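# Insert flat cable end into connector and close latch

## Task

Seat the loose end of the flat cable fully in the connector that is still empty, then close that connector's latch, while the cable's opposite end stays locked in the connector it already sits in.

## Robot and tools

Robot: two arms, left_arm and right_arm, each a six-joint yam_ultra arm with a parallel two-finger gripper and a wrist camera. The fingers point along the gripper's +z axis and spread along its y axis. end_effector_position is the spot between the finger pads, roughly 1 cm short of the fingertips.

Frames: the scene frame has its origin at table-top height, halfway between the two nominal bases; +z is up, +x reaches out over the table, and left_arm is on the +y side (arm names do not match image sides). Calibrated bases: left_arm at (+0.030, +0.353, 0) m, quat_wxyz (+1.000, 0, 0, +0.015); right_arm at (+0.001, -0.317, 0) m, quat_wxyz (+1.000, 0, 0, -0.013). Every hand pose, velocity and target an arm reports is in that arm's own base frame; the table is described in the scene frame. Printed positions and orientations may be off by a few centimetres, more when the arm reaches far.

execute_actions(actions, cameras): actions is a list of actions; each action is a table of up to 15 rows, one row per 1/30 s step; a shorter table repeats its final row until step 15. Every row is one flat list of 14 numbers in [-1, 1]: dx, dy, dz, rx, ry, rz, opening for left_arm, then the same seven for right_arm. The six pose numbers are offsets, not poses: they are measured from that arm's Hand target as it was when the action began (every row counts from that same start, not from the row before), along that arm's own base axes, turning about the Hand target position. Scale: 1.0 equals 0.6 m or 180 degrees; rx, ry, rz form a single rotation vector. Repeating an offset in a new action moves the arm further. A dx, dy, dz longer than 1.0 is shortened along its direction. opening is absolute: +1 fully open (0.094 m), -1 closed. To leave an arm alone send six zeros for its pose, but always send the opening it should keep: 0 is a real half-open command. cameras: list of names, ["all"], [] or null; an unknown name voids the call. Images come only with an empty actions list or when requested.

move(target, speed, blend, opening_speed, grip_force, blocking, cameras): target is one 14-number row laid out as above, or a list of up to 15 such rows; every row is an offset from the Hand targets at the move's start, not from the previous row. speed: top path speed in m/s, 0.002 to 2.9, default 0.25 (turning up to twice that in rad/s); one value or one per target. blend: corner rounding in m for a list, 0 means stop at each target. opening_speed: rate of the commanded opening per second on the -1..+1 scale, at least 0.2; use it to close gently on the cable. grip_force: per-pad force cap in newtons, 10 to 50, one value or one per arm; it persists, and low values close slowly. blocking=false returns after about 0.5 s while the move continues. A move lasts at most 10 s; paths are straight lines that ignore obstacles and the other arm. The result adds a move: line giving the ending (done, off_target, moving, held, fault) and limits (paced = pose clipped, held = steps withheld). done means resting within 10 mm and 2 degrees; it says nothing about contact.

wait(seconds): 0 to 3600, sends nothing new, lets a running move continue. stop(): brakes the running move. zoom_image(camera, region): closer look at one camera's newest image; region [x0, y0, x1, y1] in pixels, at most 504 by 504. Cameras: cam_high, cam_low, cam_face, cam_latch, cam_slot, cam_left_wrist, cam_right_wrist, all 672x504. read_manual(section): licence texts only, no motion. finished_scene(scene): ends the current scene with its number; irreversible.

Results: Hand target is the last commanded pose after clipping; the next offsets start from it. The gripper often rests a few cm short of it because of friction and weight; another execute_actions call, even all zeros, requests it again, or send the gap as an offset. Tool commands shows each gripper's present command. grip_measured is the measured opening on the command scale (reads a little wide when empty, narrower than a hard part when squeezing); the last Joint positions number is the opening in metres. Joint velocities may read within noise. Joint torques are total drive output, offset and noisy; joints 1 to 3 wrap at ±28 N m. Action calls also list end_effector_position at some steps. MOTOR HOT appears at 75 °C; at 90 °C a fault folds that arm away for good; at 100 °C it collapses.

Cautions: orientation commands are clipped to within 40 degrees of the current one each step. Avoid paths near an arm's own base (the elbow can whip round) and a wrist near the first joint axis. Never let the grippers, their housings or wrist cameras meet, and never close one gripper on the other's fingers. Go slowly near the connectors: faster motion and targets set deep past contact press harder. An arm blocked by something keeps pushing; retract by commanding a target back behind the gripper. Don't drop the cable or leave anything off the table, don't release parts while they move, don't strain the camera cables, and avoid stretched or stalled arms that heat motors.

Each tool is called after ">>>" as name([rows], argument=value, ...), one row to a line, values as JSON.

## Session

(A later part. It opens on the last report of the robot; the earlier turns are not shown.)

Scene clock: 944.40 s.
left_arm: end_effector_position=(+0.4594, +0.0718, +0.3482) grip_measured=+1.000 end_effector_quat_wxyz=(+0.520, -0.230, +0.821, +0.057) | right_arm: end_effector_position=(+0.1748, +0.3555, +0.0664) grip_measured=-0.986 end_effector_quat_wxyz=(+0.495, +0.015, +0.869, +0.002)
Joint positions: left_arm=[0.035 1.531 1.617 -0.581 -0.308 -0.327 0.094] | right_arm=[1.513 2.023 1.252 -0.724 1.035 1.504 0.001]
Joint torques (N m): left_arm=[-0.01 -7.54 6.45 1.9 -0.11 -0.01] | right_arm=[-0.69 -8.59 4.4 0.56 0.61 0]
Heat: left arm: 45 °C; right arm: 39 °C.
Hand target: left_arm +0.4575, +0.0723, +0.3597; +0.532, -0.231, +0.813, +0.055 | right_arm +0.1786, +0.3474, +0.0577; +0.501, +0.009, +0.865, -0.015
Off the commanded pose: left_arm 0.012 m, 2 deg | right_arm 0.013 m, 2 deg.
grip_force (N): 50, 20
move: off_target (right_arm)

>>> move(target=[0,0,0,0,0,0,1,0,-0.0016,-0.0087,0.0058,0,0,-1], speed=0.02, cameras=["cam_face","cam_slot","cam_latch"])

>>> zoom_image(camera="cam_latch", region=[330, 190, 430, 300])

>>> zoom_image(camera="cam_slot", region=[330, 150, 530, 350])

>>> zoom_image(camera="cam_face", region=[210, 110, 340, 240])

Scene clock: 963.60 s.
left_arm: end_effector_position=(+0.4594, +0.0718, +0.3482) grip_measured=+1.000 end_effector_quat_wxyz=(+0.520, -0.230, +0.821, +0.057) | right_arm: end_effector_position=(+0.1747, +0.3540, +0.0605) grip_measured=-0.986 end_effector_quat_wxyz=(+0.496, +0.018, +0.868, +0.008)
Joint positions: left_arm=[0.035 1.531 1.617 -0.581 -0.308 -0.327 0.094] | right_arm=[1.513 2.023 1.224 -0.682 1.035 1.504 0.001]
Joint torques (N m): left_arm=[0.01 -7.51 6.48 1.9 -0.11 -0.03] | right_arm=[-0.69 -8.8 4.31 0.62 0.65 -0.04]
Heat: left arm: 45 °C; right arm: 39 °C.
Hand target: left_arm +0.4575, +0.0723, +0.3597; +0.532, -0.231, +0.813, +0.055 | right_arm +0.1786, +0.3465, +0.0525; +0.501, +0.014, +0.865, -0.007
Off the commanded pose: left_arm 0.012 m, 2 deg | right_arm 0.012 m, 2 deg.
grip_force (N): 50, 20
move: off_target (right_arm)
Images, in order (width x height): cam_face 672x504, cam_latch 672x504, cam_slot 672x504.

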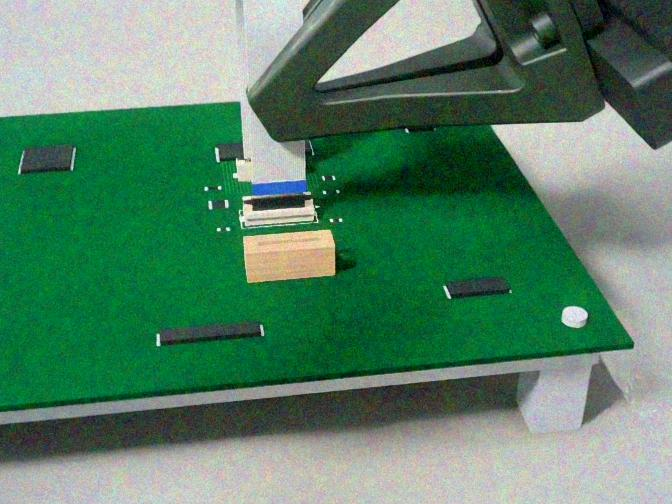

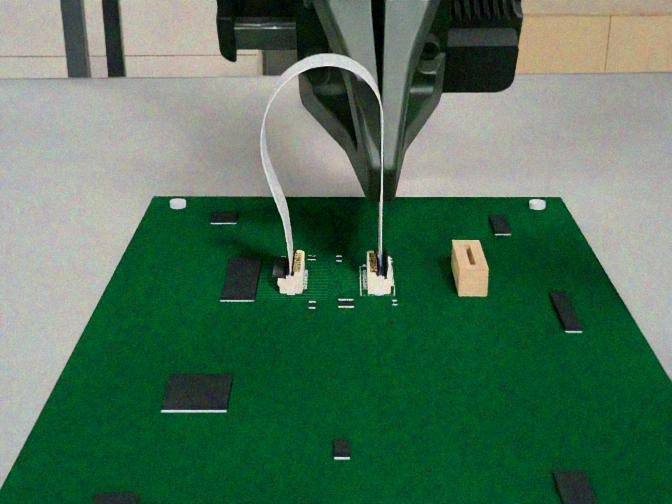

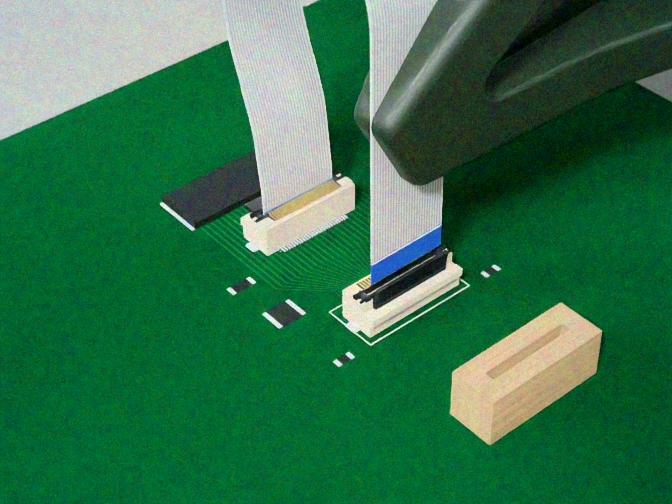

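Scaled by 4.582 from the camera's image (finer frame: 960x720).

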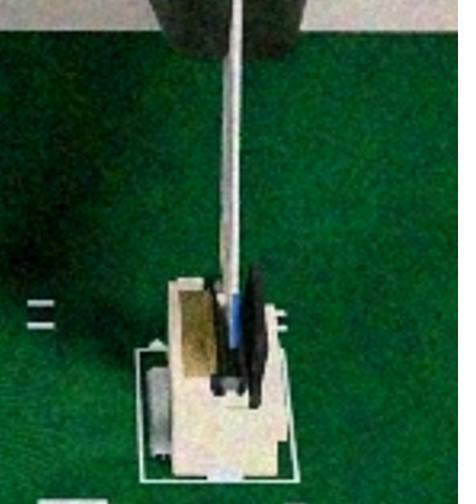

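Scaled by 2.520 from the camera's image (finer frame: 960x720).

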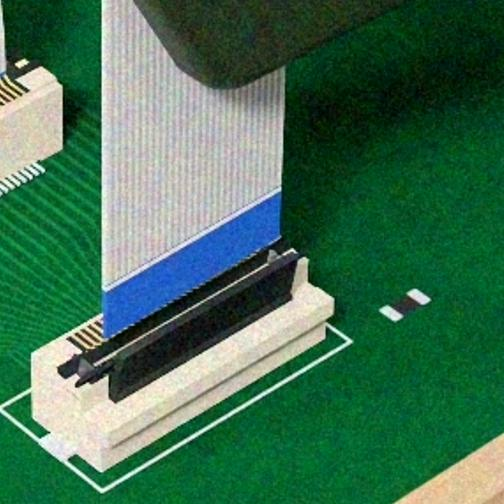

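Scaled by 3.877 from the camera's image (finer frame: 960x720).

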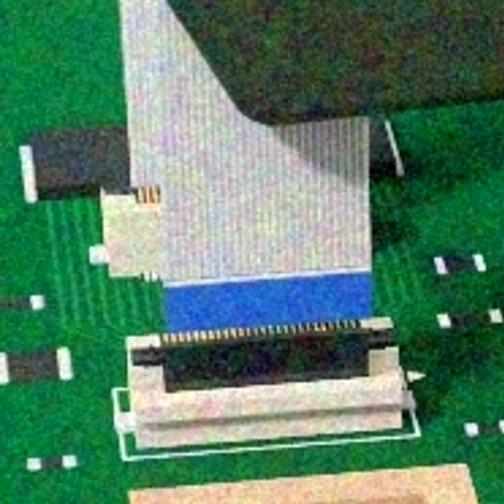

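>>> move(target=[0,0,0,0,0,0,1,0.0004,-0.0016,-0.0067,-0.0038,0,-0.0002,-1], speed=0.02, cameras=[])

Scene clock: 979.80 s.
left_arm: end_effector_position=(+0.4594, +0.0718, +0.3482) grip_measured=+1.000 end_effector_quat_wxyz=(+0.520, -0.230, +0.821, +0.057) | right_arm: end_effector_position=(+0.1755, +0.3535, +0.0588) grip_measured=-0.986 end_effector_quat_wxyz=(+0.496, +0.018, +0.868, +0.006)
Joint positions: left_arm=[0.035 1.531 1.617 -0.581 -0.308 -0.327 0.094] | right_arm=[1.511 2.028 1.224 -0.681 1.035 1.504 0.001]
Joint torques (N m): left_arm=[-0.01 -7.53 6.46 1.9 -0.11 -0.01] | right_arm=[-0.57 -8.12 4.19 0.64 0.63 -0.02]
Heat: left arm: 45 °C; right arm: 38 °C.
Hand target: left_arm +0.4575, +0.0723, +0.3597; +0.532, -0.231, +0.813, +0.055 | right_arm +0.1789, +0.3455, +0.0484; +0.501, +0.011, +0.865, -0.013
Off the commanded pose: left_arm 0.012 m, 2 deg | right_arm 0.013 m, 2 deg.
grip_force (N): 50, 20
move: off_target (right_arm)

>>> execute_actions(actions=[], cameras=["cam_face","cam_slot","cam_latch"])

>>> zoom_image(camera="cam_latch", region=[340, 220, 420, 300])

>>> zoom_image(camera="cam_slot", region=[330, 200, 480, 350])

>>> zoom_image(camera="cam_face", region=[230, 130, 330, 230])

Scene clock: 989.20 s.
left_arm: end_effector_position=(+0.4594, +0.0718, +0.3482) grip_measured=+1.000 end_effector_quat_wxyz=(+0.520, -0.230, +0.821, +0.057) | right_arm: end_effector_position=(+0.1755, +0.3535, +0.0588) grip_measured=-0.986 end_effector_quat_wxyz=(+0.496, +0.018, +0.868, +0.006)
Joint positions: left_arm=[0.035 1.531 1.617 -0.581 -0.308 -0.327 0.094] | right_arm=[1.511 2.028 1.224 -0.681 1.035 1.504 0.001]
Joint velocities: within noise
Joint torques (N m): left_arm=[-0.01 -7.51 6.46 1.9 -0.11 -0.02] | right_arm=[-0.62 -8.23 4.31 0.65 0.63 -0.02]
Heat: left arm: 45 °C; right arm: 38 °C.
Hand target: left_arm +0.4575, +0.0723, +0.3597; +0.532, -0.231, +0.813, +0.055 | right_arm +0.1789, +0.3455, +0.0484; +0.501, +0.011, +0.865, -0.013
Tool commands: left_gripper/opening=+1.0 right_gripper/opening=-1.0
Off the commanded pose: left_arm 0.012 m, 2 deg | right_arm 0.013 m, 2 deg.
grip_force (N): 50, 20
Images, in order (width x height): cam_face 672x504, cam_latch 672x504, cam_slot 672x504.

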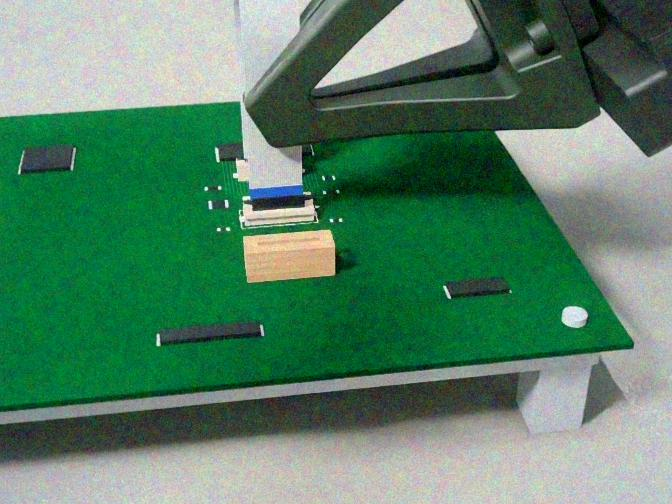

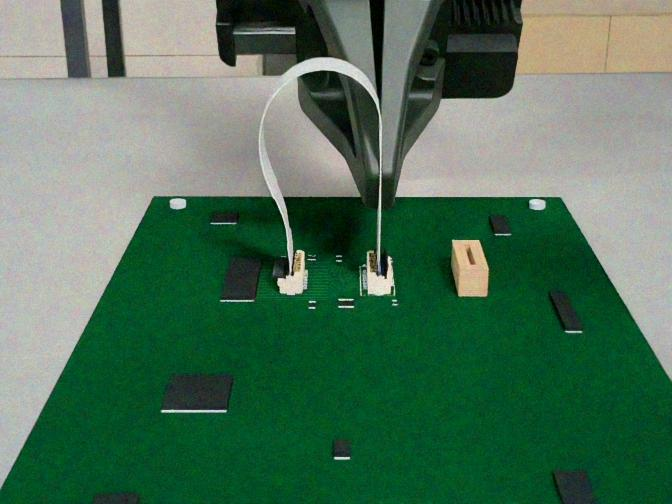

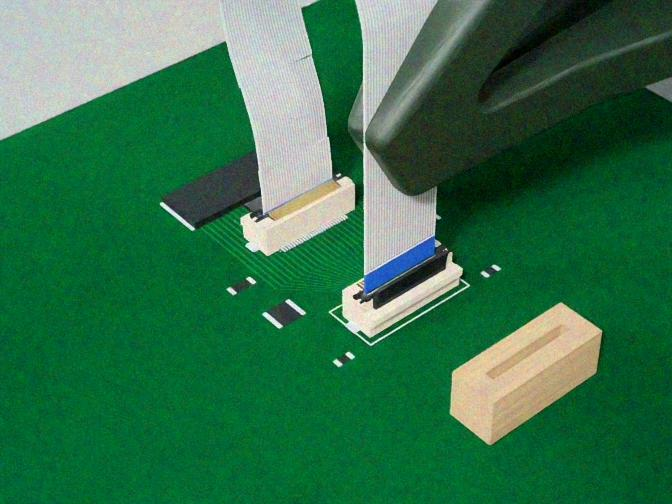

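Scaled by 6.300 from the camera's image (finer frame: 960x720).

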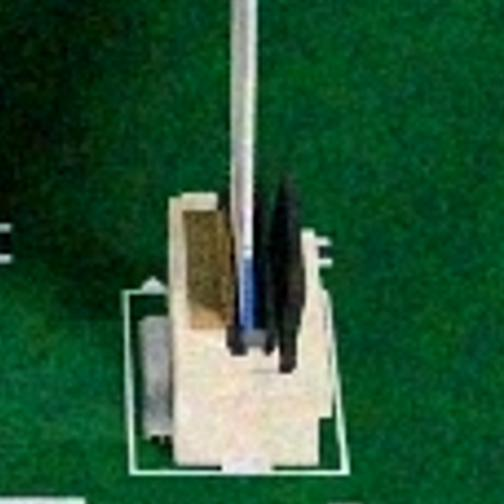

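Scaled by 3.360 from the camera's image (finer frame: 960x720).

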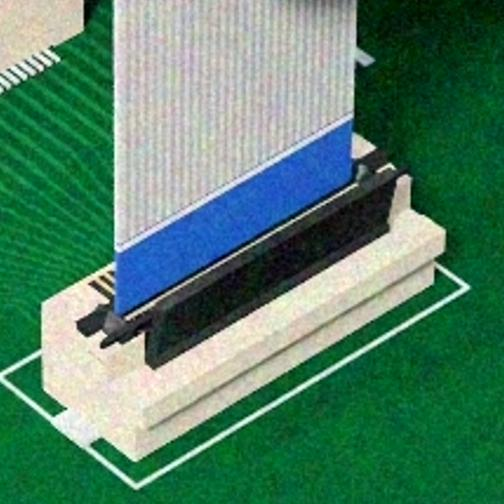

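Scaled by 5.040 from the camera's image (finer frame: 960x720).

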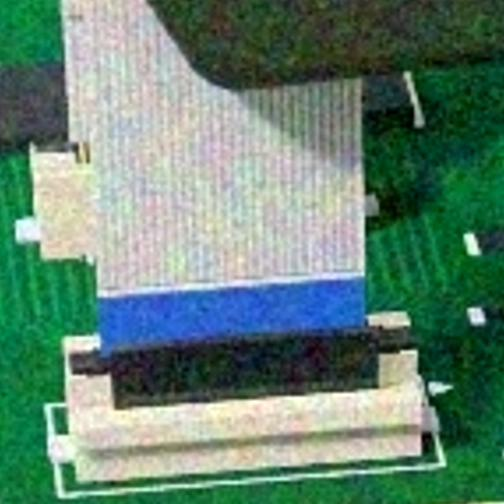

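>>> move(target=[0,0,0,0,0,0,1,0,-0.0012,-0.0056,-0.0032,0,0,-1], speed=0.02, cameras=["cam_face","cam_slot","cam_latch"])

>>> zoom_image(camera="cam_latch", region=[340, 220, 420, 300])

>>> zoom_image(camera="cam_slot", region=[330, 200, 480, 350])

>>> zoom_image(camera="cam_face", region=[230, 130, 330, 230])

Scene clock: 1014.97 s.
left_arm: end_effector_position=(+0.4594, +0.0718, +0.3482) grip_measured=+1.000 end_effector_quat_wxyz=(+0.520, -0.230, +0.821, +0.057) | right_arm: end_effector_position=(+0.1757, +0.3535, +0.0583) grip_measured=-0.986 end_effector_quat_wxyz=(+0.496, +0.018, +0.868, +0.005)
Joint positions: left_arm=[0.035 1.531 1.617 -0.581 -0.308 -0.327 0.094] | right_arm=[1.511 2.031 1.224 -0.68 1.037 1.504 0.001]
Joint torques (N m): left_arm=[0.01 -7.51 6.48 1.9 -0.11 -0.02] | right_arm=[-0.61 -7.49 4.3 0.59 0.6 -0.06]
Heat: left arm: 45 °C; right arm: 38 °C.
Hand target: left_arm +0.4575, +0.0723, +0.3597; +0.532, -0.231, +0.813, +0.055 | right_arm +0.1789, +0.3448, +0.0451; +0.501, +0.009, +0.865, -0.017
Off the commanded pose: left_arm 0.012 m, 2 deg | right_arm 0.016 m, 3 deg.
grip_force (N): 50, 20
move: off_target (right_arm)
Images, in order (width x height): cam_face 672x504, cam_latch 672x504, cam_slot 672x504.

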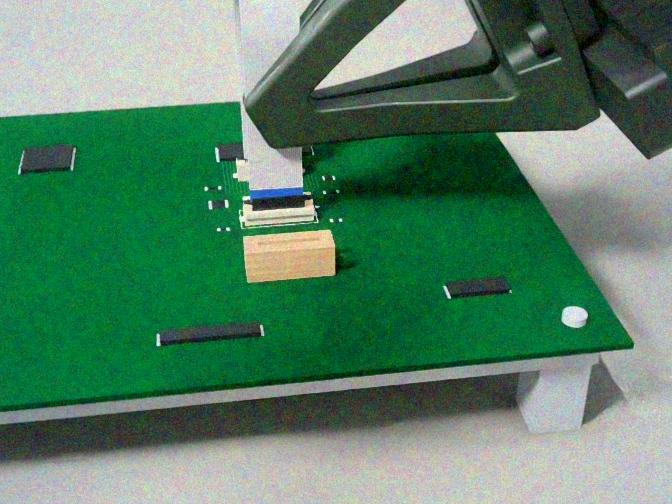

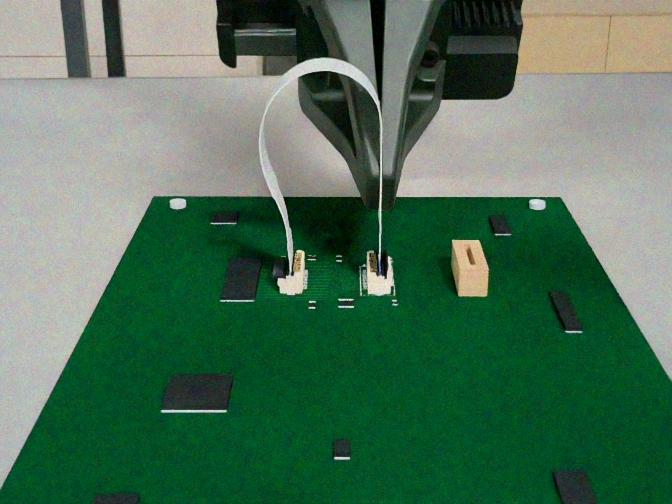

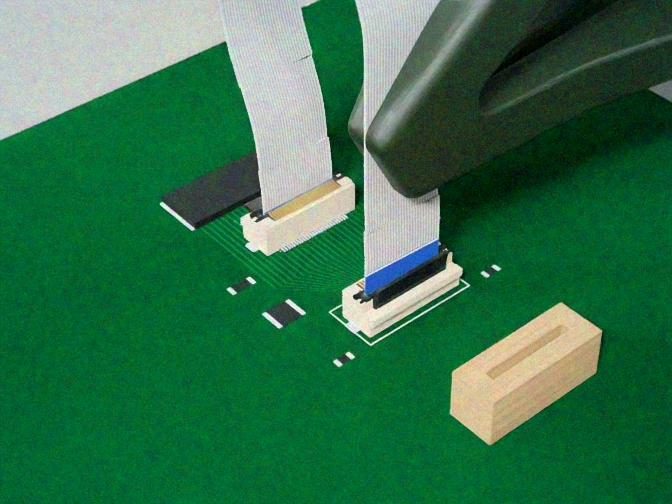

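Scaled by 6.300 from the camera's image (finer frame: 960x720).

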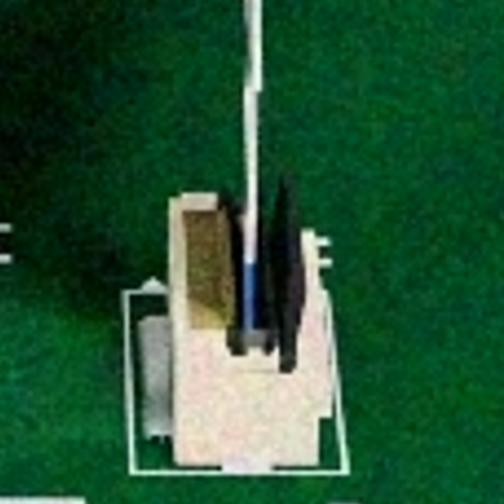

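Scaled by 3.360 from the camera's image (finer frame: 960x720).

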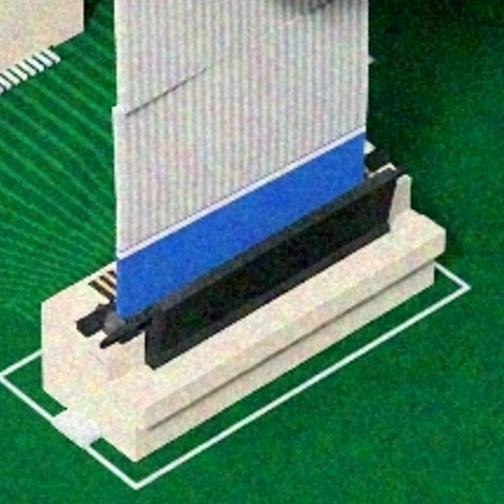

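Scaled by 5.040 from the camera's image (finer frame: 960x720).

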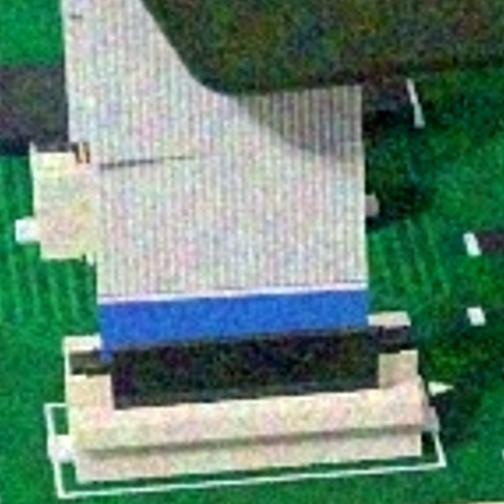

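>>> move(target=[0,0,0,0,0,0,1,-0.0075,0.0039,0,0,0,0.0041,-1], speed=0.02, cameras=[])

Scene clock: 1053.43 s.
left_arm: end_effector_position=(+0.4594, +0.0718, +0.3482) grip_measured=+1.000 end_effector_quat_wxyz=(+0.520, -0.230, +0.821, +0.057) | right_arm: end_effector_position=(+0.1751, +0.3535, +0.0558) grip_measured=-0.986 end_effector_quat_wxyz=(+0.497, +0.015, +0.868, +0.002)
Joint positions: left_arm=[0.035 1.531 1.617 -0.581 -0.308 -0.327 0.094] | right_arm=[1.513 2.039 1.224 -0.679 1.038 1.503 0.001]
Joint torques (N m): left_arm=[0.01 -7.53 6.48 1.9 -0.11 -0.02] | right_arm=[0.36 -8.17 4.42 0.62 0.65 -0.06]
Heat: left arm: 45 °C; right arm: 38 °C.
Hand target: left_arm +0.4575, +0.0723, +0.3597; +0.532, -0.231, +0.813, +0.055 | right_arm +0.1744, +0.3471, +0.0451; +0.501, +0.003, +0.865, -0.014
Off the commanded pose: left_arm 0.012 m, 2 deg | right_arm 0.012 m, 2 deg.
grip_force (N): 50, 20
move: off_target (right_arm)

>>> execute_actions(actions=[], cameras=["cam_face","cam_slot","cam_latch"])

>>> zoom_image(camera="cam_latch", region=[340, 220, 420, 300])

>>> zoom_image(camera="cam_slot", region=[330, 200, 480, 350])

>>> zoom_image(camera="cam_face", region=[230, 130, 330, 230])

Scene clock: 1060.97 s.
left_arm: end_effector_position=(+0.4594, +0.0718, +0.3482) grip_measured=+1.000 end_effector_quat_wxyz=(+0.520, -0.230, +0.821, +0.057) | right_arm: end_effector_position=(+0.1751, +0.3535, +0.0558) grip_measured=-0.986 end_effector_quat_wxyz=(+0.497, +0.015, +0.868, +0.002)
Joint positions: left_arm=[0.035 1.531 1.617 -0.581 -0.308 -0.327 0.094] | right_arm=[1.513 2.039 1.224 -0.679 1.038 1.503 0.001]
Joint velocities: within noise
Joint torques (N m): left_arm=[-0.01 -7.53 6.46 1.9 -0.11 -0.02] | right_arm=[0.16 -8.12 4.18 0.64 0.63 -0.05]
Heat: left arm: 45 °C; right arm: 38 °C.
Hand target: left_arm +0.4575, +0.0723, +0.3597; +0.532, -0.231, +0.813, +0.055 | right_arm +0.1744, +0.3471, +0.0451; +0.501, +0.003, +0.865, -0.014
Tool commands: left_gripper/opening=+1.0 right_gripper/opening=-1.0
Off the commanded pose: left_arm 0.012 m, 2 deg | right_arm 0.012 m, 2 deg.
grip_force (N): 50, 20
Images, in order (width x height): cam_face 672x504, cam_latch 672x504, cam_slot 672x504.

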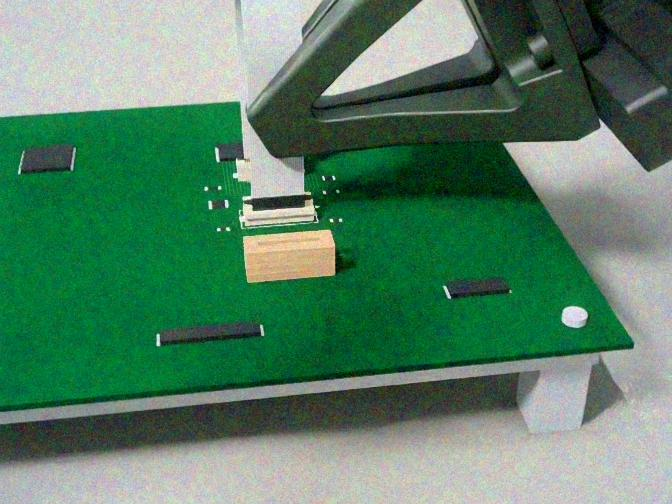

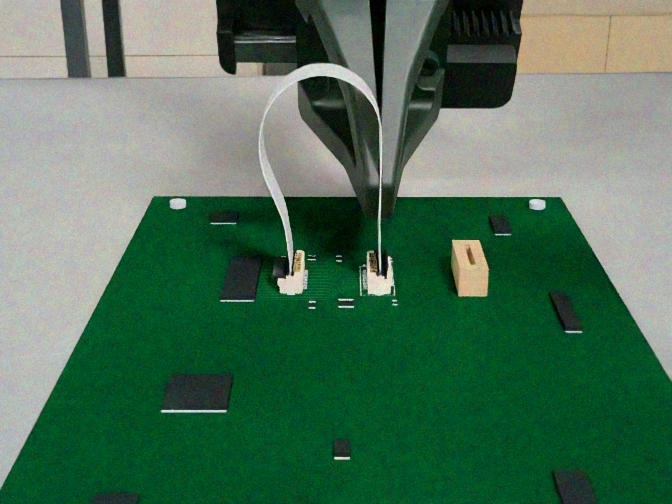

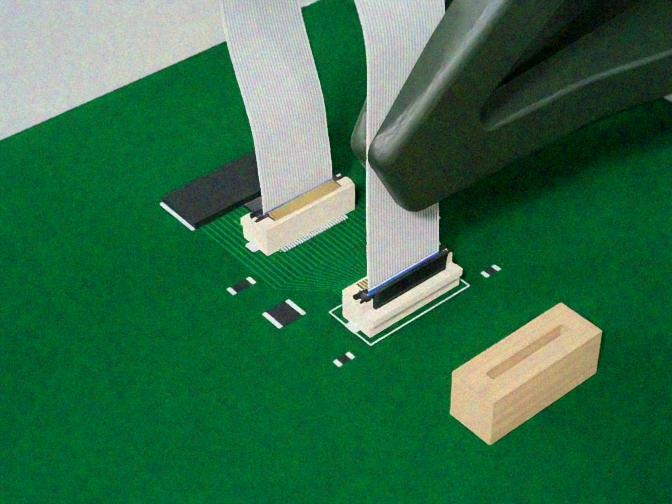

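Scaled by 6.300 from the camera's image (finer frame: 960x720).

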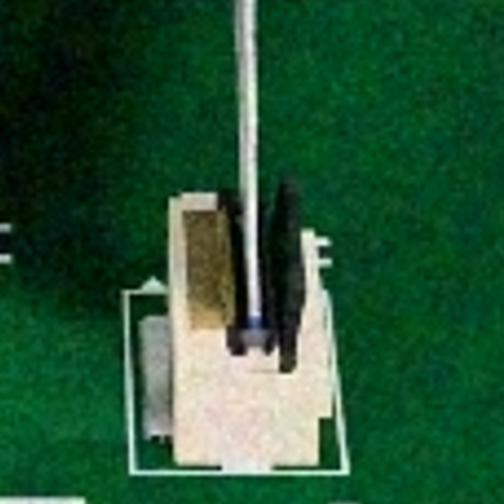

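Scaled by 3.360 from the camera's image (finer frame: 960x720).

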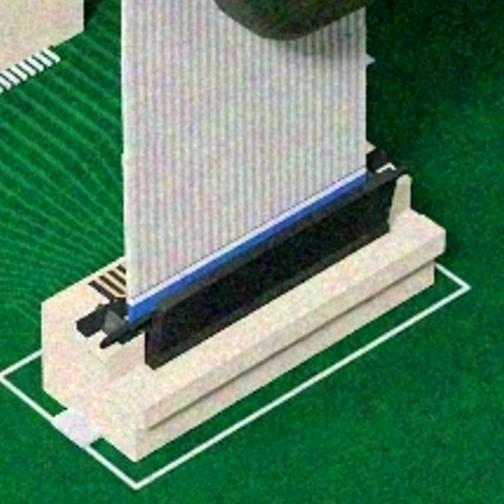

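Scaled by 5.040 from the camera's image (finer frame: 960x720).

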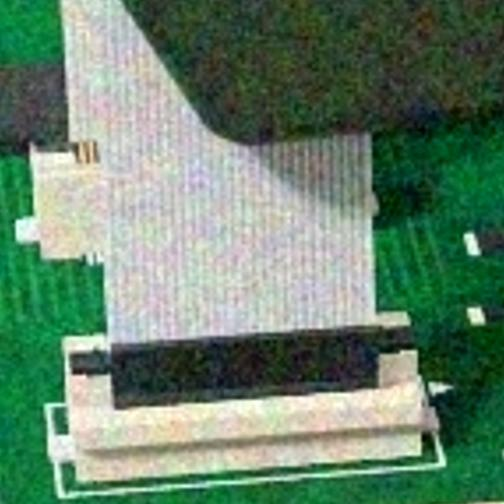

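>>> move(target=[0,0,0,0,0,0,1,0,-0.001,-0.0045,-0.0026,0,0,-1], speed=0.02, cameras=[])

Scene clock: 1067.03 s.
left_arm: end_effector_position=(+0.4594, +0.0718, +0.3482) grip_measured=+1.000 end_effector_quat_wxyz=(+0.520, -0.230, +0.821, +0.057) | right_arm: end_effector_position=(+0.1751, +0.3533, +0.0546) grip_measured=-0.986 end_effector_quat_wxyz=(+0.498, +0.014, +0.867, +0.001)
Joint positions: left_arm=[0.035 1.531 1.617 -0.581 -0.308 -0.327 0.094] | right_arm=[1.513 2.043 1.224 -0.679 1.04 1.503 0.001]
Joint torques (N m): left_arm=[-0.01 -7.51 6.46 1.9 -0.11 -0.02] | right_arm=[0.34 -8.01 4.26 0.57 0.58 0.03]
Heat: left arm: 45 °C; right arm: 38 °C.
Hand target: left_arm +0.4575, +0.0723, +0.3597; +0.532, -0.231, +0.813, +0.055 | right_arm +0.1744, +0.3465, +0.0424; +0.501, +0.001, +0.865, -0.017
Off the commanded pose: left_arm 0.012 m, 2 deg | right_arm 0.014 m, 3 deg.
grip_force (N): 50, 20
move: off_target (right_arm)

>>> move(target=[0,0,0,0,0,0,1.0,0,-0.0009,-0.0045,-0.0026,0,0,-1.0], speed=0.02, cameras=["cam_slot","cam_latch","cam_face"])

Scene clock: 1093.33 s.
left_arm: end_effector_position=(+0.4594, +0.0718, +0.3482) grip_measured=+1.000 end_effector_quat_wxyz=(+0.520, -0.230, +0.821, +0.057) | right_arm: end_effector_position=(+0.1751, +0.3533, +0.0545) grip_measured=-0.986 end_effector_quat_wxyz=(+0.501, +0.012, +0.866, -0.001)
Joint positions: left_arm=[0.035 1.531 1.617 -0.581 -0.308 -0.327 0.094] | right_arm=[1.515 2.047 1.224 -0.679 1.047 1.503 0.001]
Joint torques (N m): left_arm=[-0.01 -7.53 6.49 1.9 -0.11 -0.02] | right_arm=[0.18 -7.61 4.15 0.6 0.53 -0.05]
Heat: left arm: 45 °C; right arm: 38 °C.
Hand target: left_arm +0.4575, +0.0723, +0.3597; +0.532, -0.231, +0.813, +0.055 | right_arm +0.1743, +0.3460, +0.0397; +0.501, -0.001, +0.865, -0.021
Off the commanded pose: left_arm 0.012 m, 2 deg | right_arm 0.017 m, 3 deg.
grip_force (N): 50, 20
move: off_target (right_arm)
Images, in order (width x height): cam_face 672x504, cam_latch 672x504, cam_slot 672x504.

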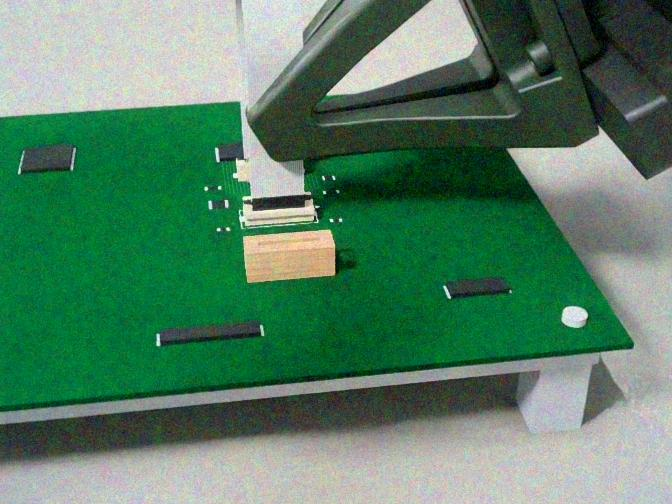

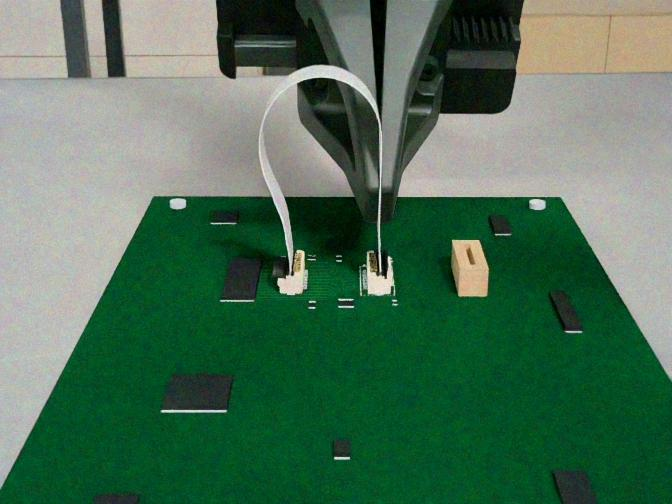

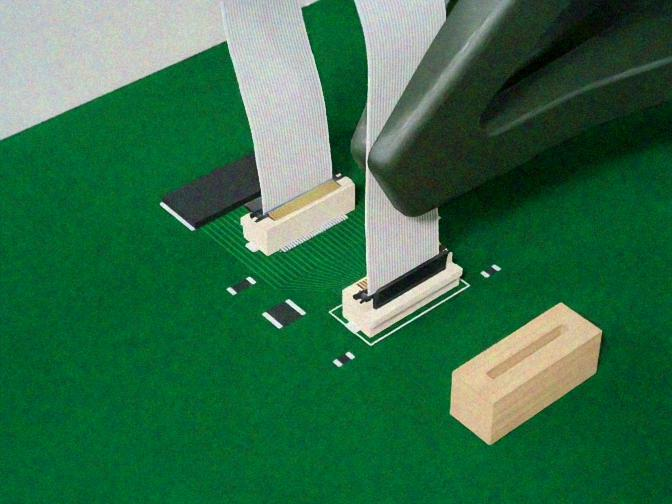

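>>> zoom_image(camera="cam_slot", region=[330, 200, 480, 350])

>>> zoom_image(camera="cam_latch", region=[340, 220, 420, 300])

>>> zoom_image(camera="cam_face", region=[230, 130, 330, 230])

Scaled by 3.360 from the camera's image (finer frame: 960x720).

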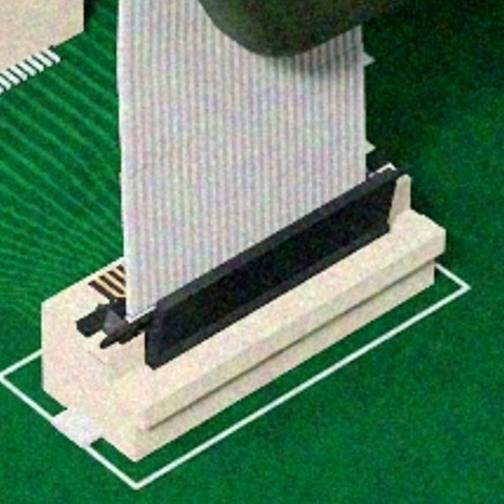

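Scaled by 6.300 from the camera's image (finer frame: 960x720).

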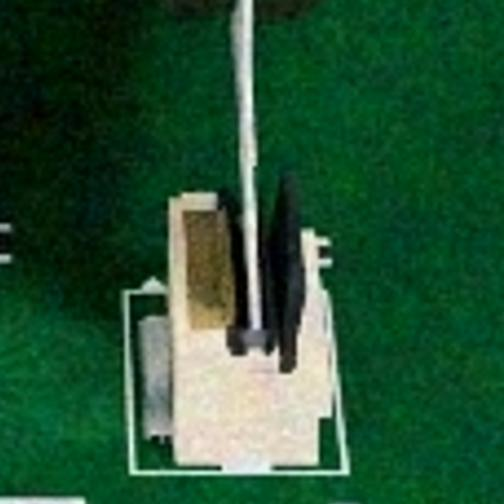

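Scaled by 5.040 from the camera's image (finer frame: 960x720).

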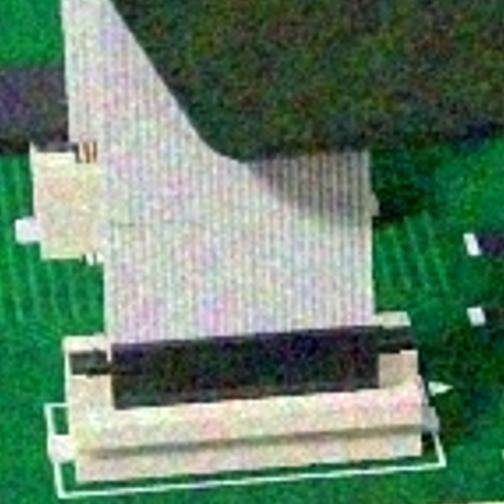

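>>> move(target=[0,0,0,0,0,0,1.0,0,-0.0009,-0.0042,-0.0025,0,0,-1.0], speed=0.02, cameras=["cam_slot","cam_latch"])

>>> zoom_image(camera="cam_slot", region=[330, 200, 480, 350])

>>> zoom_image(camera="cam_slot", region=[340, 270, 400, 315])

Scene clock: 1105.97 s.
left_arm: end_effector_position=(+0.4594, +0.0718, +0.3482) grip_measured=+1.000 end_effector_quat_wxyz=(+0.520, -0.230, +0.821, +0.057) | right_arm: end_effector_position=(+0.1752, +0.3532, +0.0543) grip_measured=-0.986 end_effector_quat_wxyz=(+0.504, +0.010, +0.863, -0.003)
Joint positions: left_arm=[0.035 1.531 1.617 -0.581 -0.308 -0.327 0.094] | right_arm=[1.517 2.051 1.224 -0.679 1.056 1.503 0.001]
Joint torques (N m): left_arm=[-0.01 -7.51 6.46 1.9 -0.11 -0.02] | right_arm=[-0.08 -7.23 4.11 0.54 0.47 -0.01]
Heat: left arm: 45 °C; right arm: 38 °C.
Hand target: left_arm +0.4575, +0.0723, +0.3597; +0.532, -0.231, +0.813, +0.055 | right_arm +0.1744, +0.3454, +0.0372; +0.501, -0.003, +0.865, -0.024
Off the commanded pose: left_arm 0.012 m, 2 deg | right_arm 0.019 m, 3 deg.
grip_force (N): 50, 20
move: off_target (right_arm)
Images, in order (width x height): cam_latch 672x504, cam_slot 672x504.

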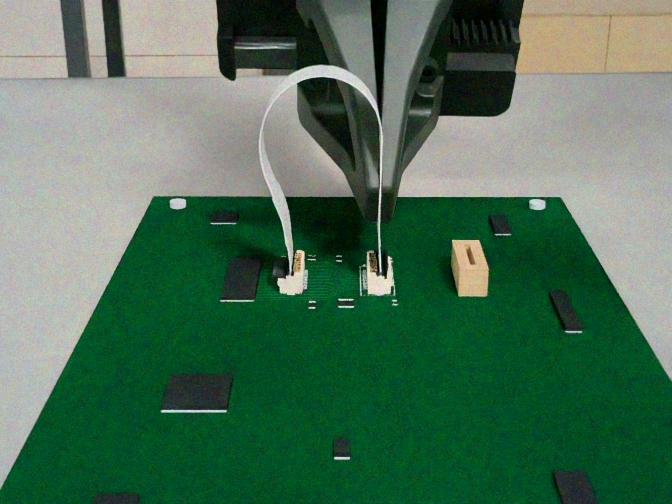

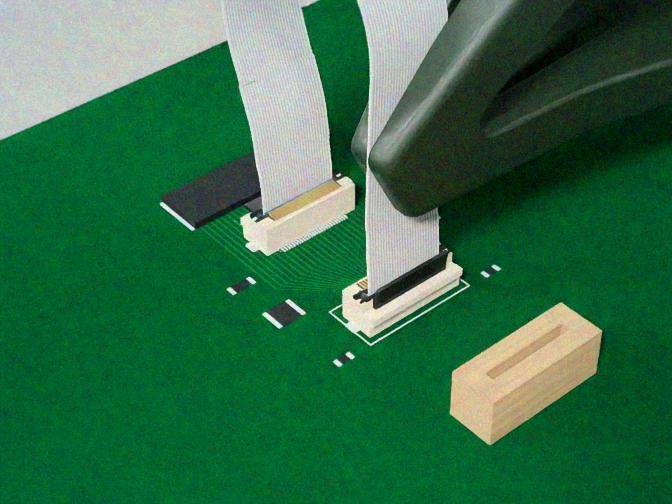

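Scaled by 3.360 from the camera's image (finer frame: 960x720).

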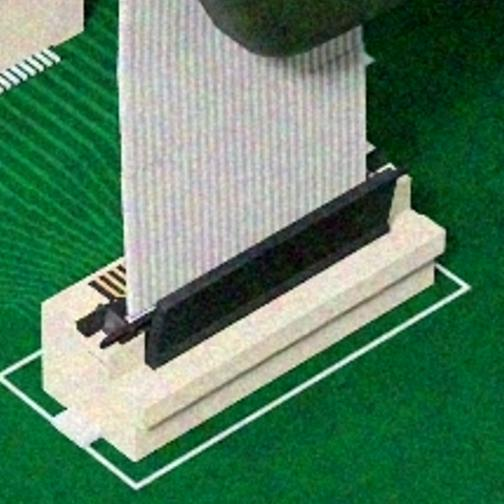

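Scaled by 8.400 from the camera's image (finer frame: 960x720).

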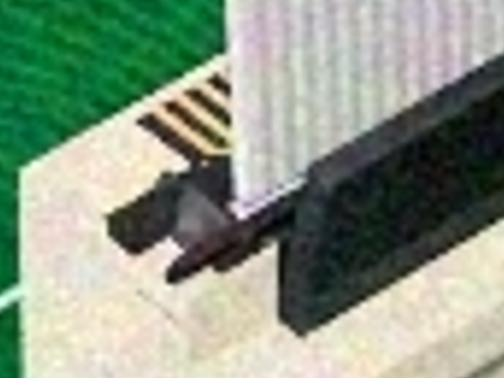

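>>> move([
  [0,0,0,0,0,0,1.0,0,-0.0005,-0.0022,-0.0013,0,0,-1.0],
  [0,0,0,0,0,0,1.0,0,0.0009,0.0045,0.0026,0,0,-1.0],
  [0,0,0,0,0,0,1.0,0,0.0009,0.0045,0.0026,0,0,-0.91],
], speed=0.02, opening_speed=0.2, cameras=["cam_slot","cam_latch"])

>>> zoom_image(camera="cam_slot", region=[330, 200, 480, 350])

>>> zoom_image(camera="cam_latch", region=[340, 190, 420, 300])

Scene clock: 1119.73 s.
left_arm: end_effector_position=(+0.4594, +0.0718, +0.3482) grip_measured=+1.000 end_effector_quat_wxyz=(+0.520, -0.230, +0.821, +0.057) | right_arm: end_effector_position=(+0.1740, +0.3533, +0.0513) grip_measured=-0.912 end_effector_quat_wxyz=(+0.498, +0.009, +0.867, -0.003)
Joint positions: left_arm=[0.035 1.531 1.617 -0.581 -0.308 -0.327 0.094] | right_arm=[1.517 2.054 1.224 -0.678 1.043 1.503 0.004]
Joint torques (N m): left_arm=[-0.01 -7.5 6.48 1.9 -0.11 -0.02] | right_arm=[-0.02 -8.01 4.19 0.58 0.57 -0.04]
Heat: left arm: 45 °C; right arm: 37 °C.
Hand target: left_arm +0.4575, +0.0723, +0.3597; +0.532, -0.231, +0.813, +0.055 | right_arm +0.1744, +0.3460, +0.0399; +0.501, -0.001, +0.865, -0.021
Off the commanded pose: left_arm 0.012 m, 2 deg | right_arm 0.014 m, 2 deg.
grip_force (N): 50, 20
move: off_target (right_arm); target 3's new opening was sent with right_arm's hand 0.016 m and 2 deg from that target
Images, in order (width x height): cam_latch 672x504, cam_slot 672x504.

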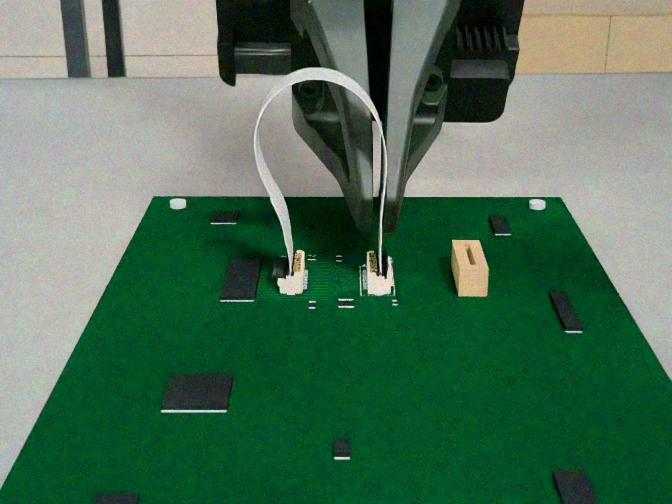

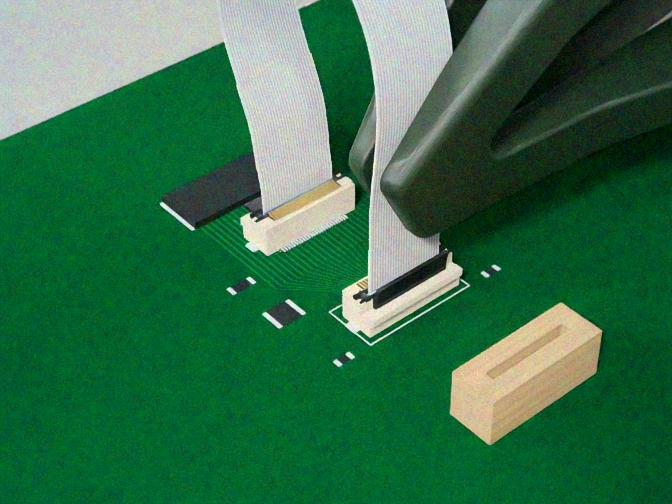

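Scaled by 3.360 from the camera's image (finer frame: 960x720).

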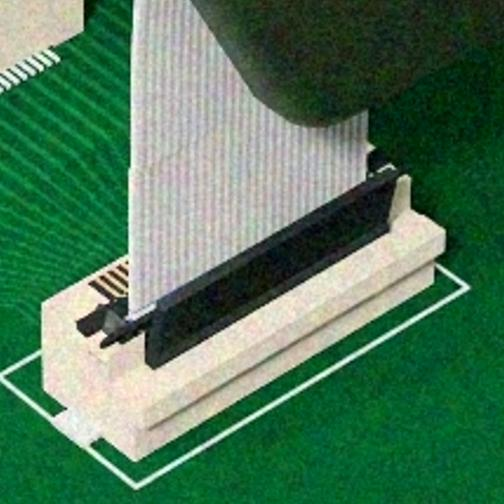

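Scaled by 4.582 from the camera's image (finer frame: 960x720).

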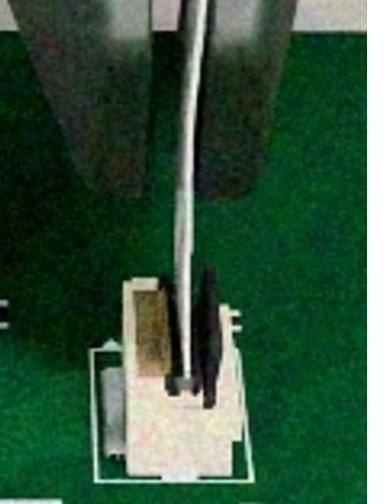

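>>> zoom_image(camera="cam_slot", region=[340, 270, 400, 315])

Scaled by 8.400 from the camera's image (finer frame: 960x720).

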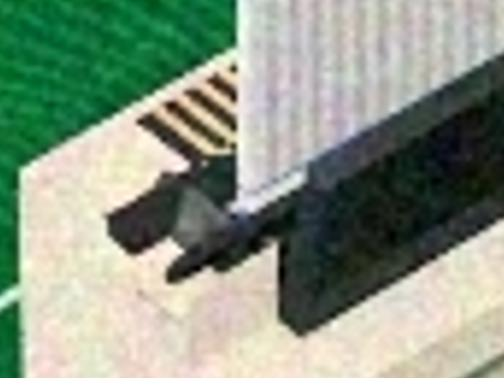

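>>> move([
  [0,0,0,0,0,0,1.0,0,0,0,0,0.0001,0,-1.0],
  [0,0,0,0,0,0,1.0,0,-0.0009,-0.0045,-0.0026,0,0,-1.0],
  [0,0,0,0,0,0,1.0,0,-0.0018,-0.009,-0.0052,0,0,-1.0],
], speed=0.02, opening_speed=0.2, cameras=["cam_slot","cam_latch"])

>>> zoom_image(camera="cam_slot", region=[340, 270, 400, 315])

>>> zoom_image(camera="cam_latch", region=[340, 190, 420, 300])

Scene clock: 1151.43 s.
left_arm: end_effector_position=(+0.4594, +0.0718, +0.3482) grip_measured=+1.000 end_effector_quat_wxyz=(+0.520, -0.230, +0.821, +0.057) | right_arm: end_effector_position=(+0.1741, +0.3535, +0.0505) grip_measured=-0.986 end_effector_quat_wxyz=(+0.502, +0.008, +0.865, -0.004)
Joint positions: left_arm=[0.035 1.531 1.617 -0.581 -0.308 -0.327 0.094] | right_arm=[1.519 2.06 1.224 -0.675 1.051 1.503 0.001]
Joint torques (N m): left_arm=[-0.01 -7.53 6.46 1.9 -0.11 -0.02] | right_arm=[-0.2 -7.25 4.31 0.51 0.48 -0.04]
Heat: left arm: 45 °C; right arm: 38 °C.
Hand target: left_arm +0.4575, +0.0723, +0.3597; +0.532, -0.231, +0.813, +0.055 | right_arm +0.1744, +0.3448, +0.0344; +0.501, -0.005, +0.865, -0.028
Off the commanded pose: left_arm 0.012 m, 2 deg | right_arm 0.018 m, 3 deg.
grip_force (N): 50, 20
move: off_target (right_arm)
Images, in order (width x height): cam_latch 672x504, cam_slot 672x504.

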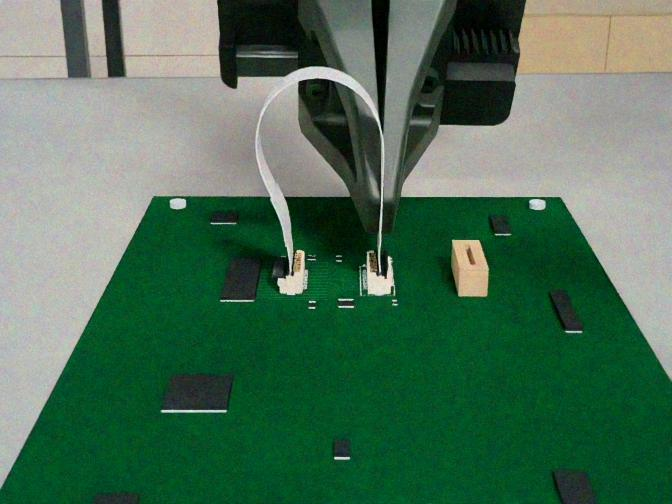

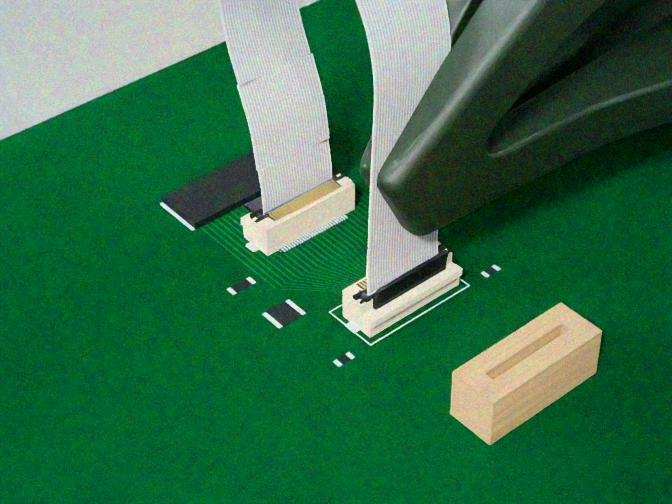

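Scaled by 8.400 from the camera's image (finer frame: 960x720).

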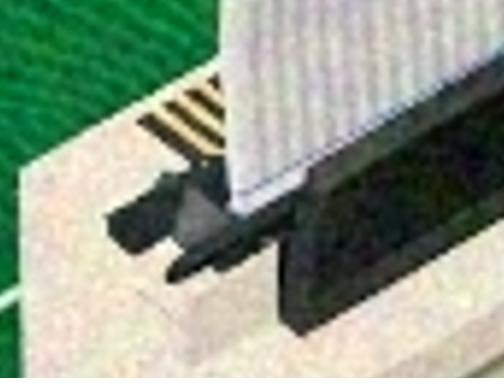

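Scaled by 4.582 from the camera's image (finer frame: 960x720).

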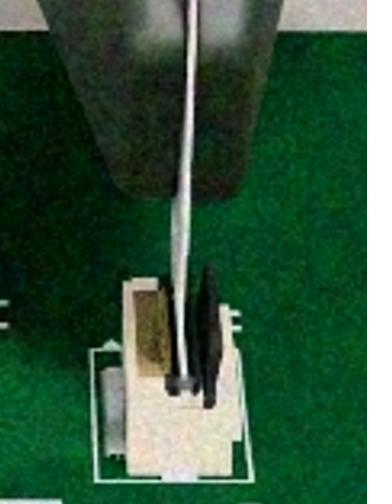

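>>> zoom_image(camera="cam_slot", region=[410, 235, 470, 280])

>>> zoom_image(camera="cam_slot", region=[330, 170, 480, 320])

>>> zoom_image(camera="cam_latch", region=[360, 240, 400, 280])

Scaled by 8.400 from the camera's image (finer frame: 960x720).

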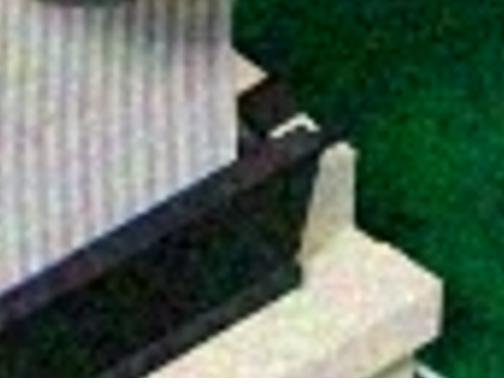

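Scaled by 3.360 from the camera's image (finer frame: 960x720).

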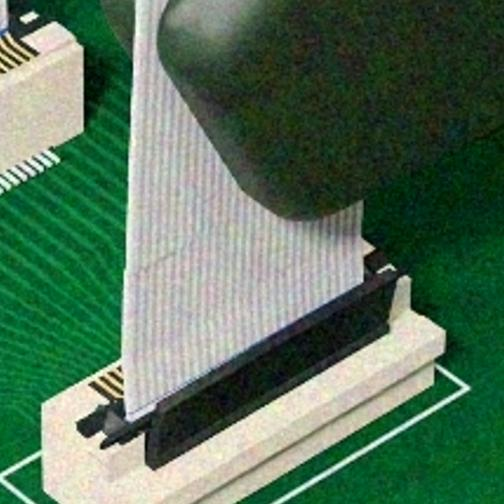

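Scaled by 12.600 from the camera's image (finer frame: 960x720).

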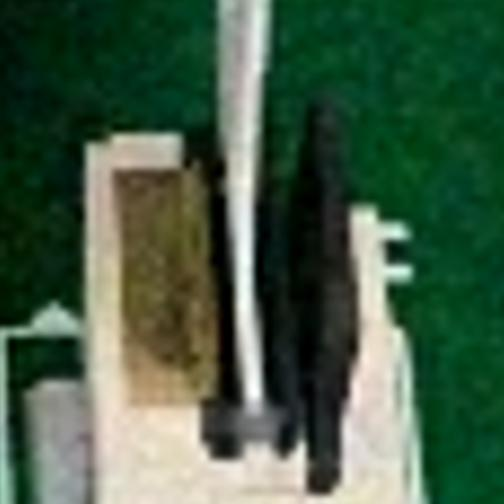

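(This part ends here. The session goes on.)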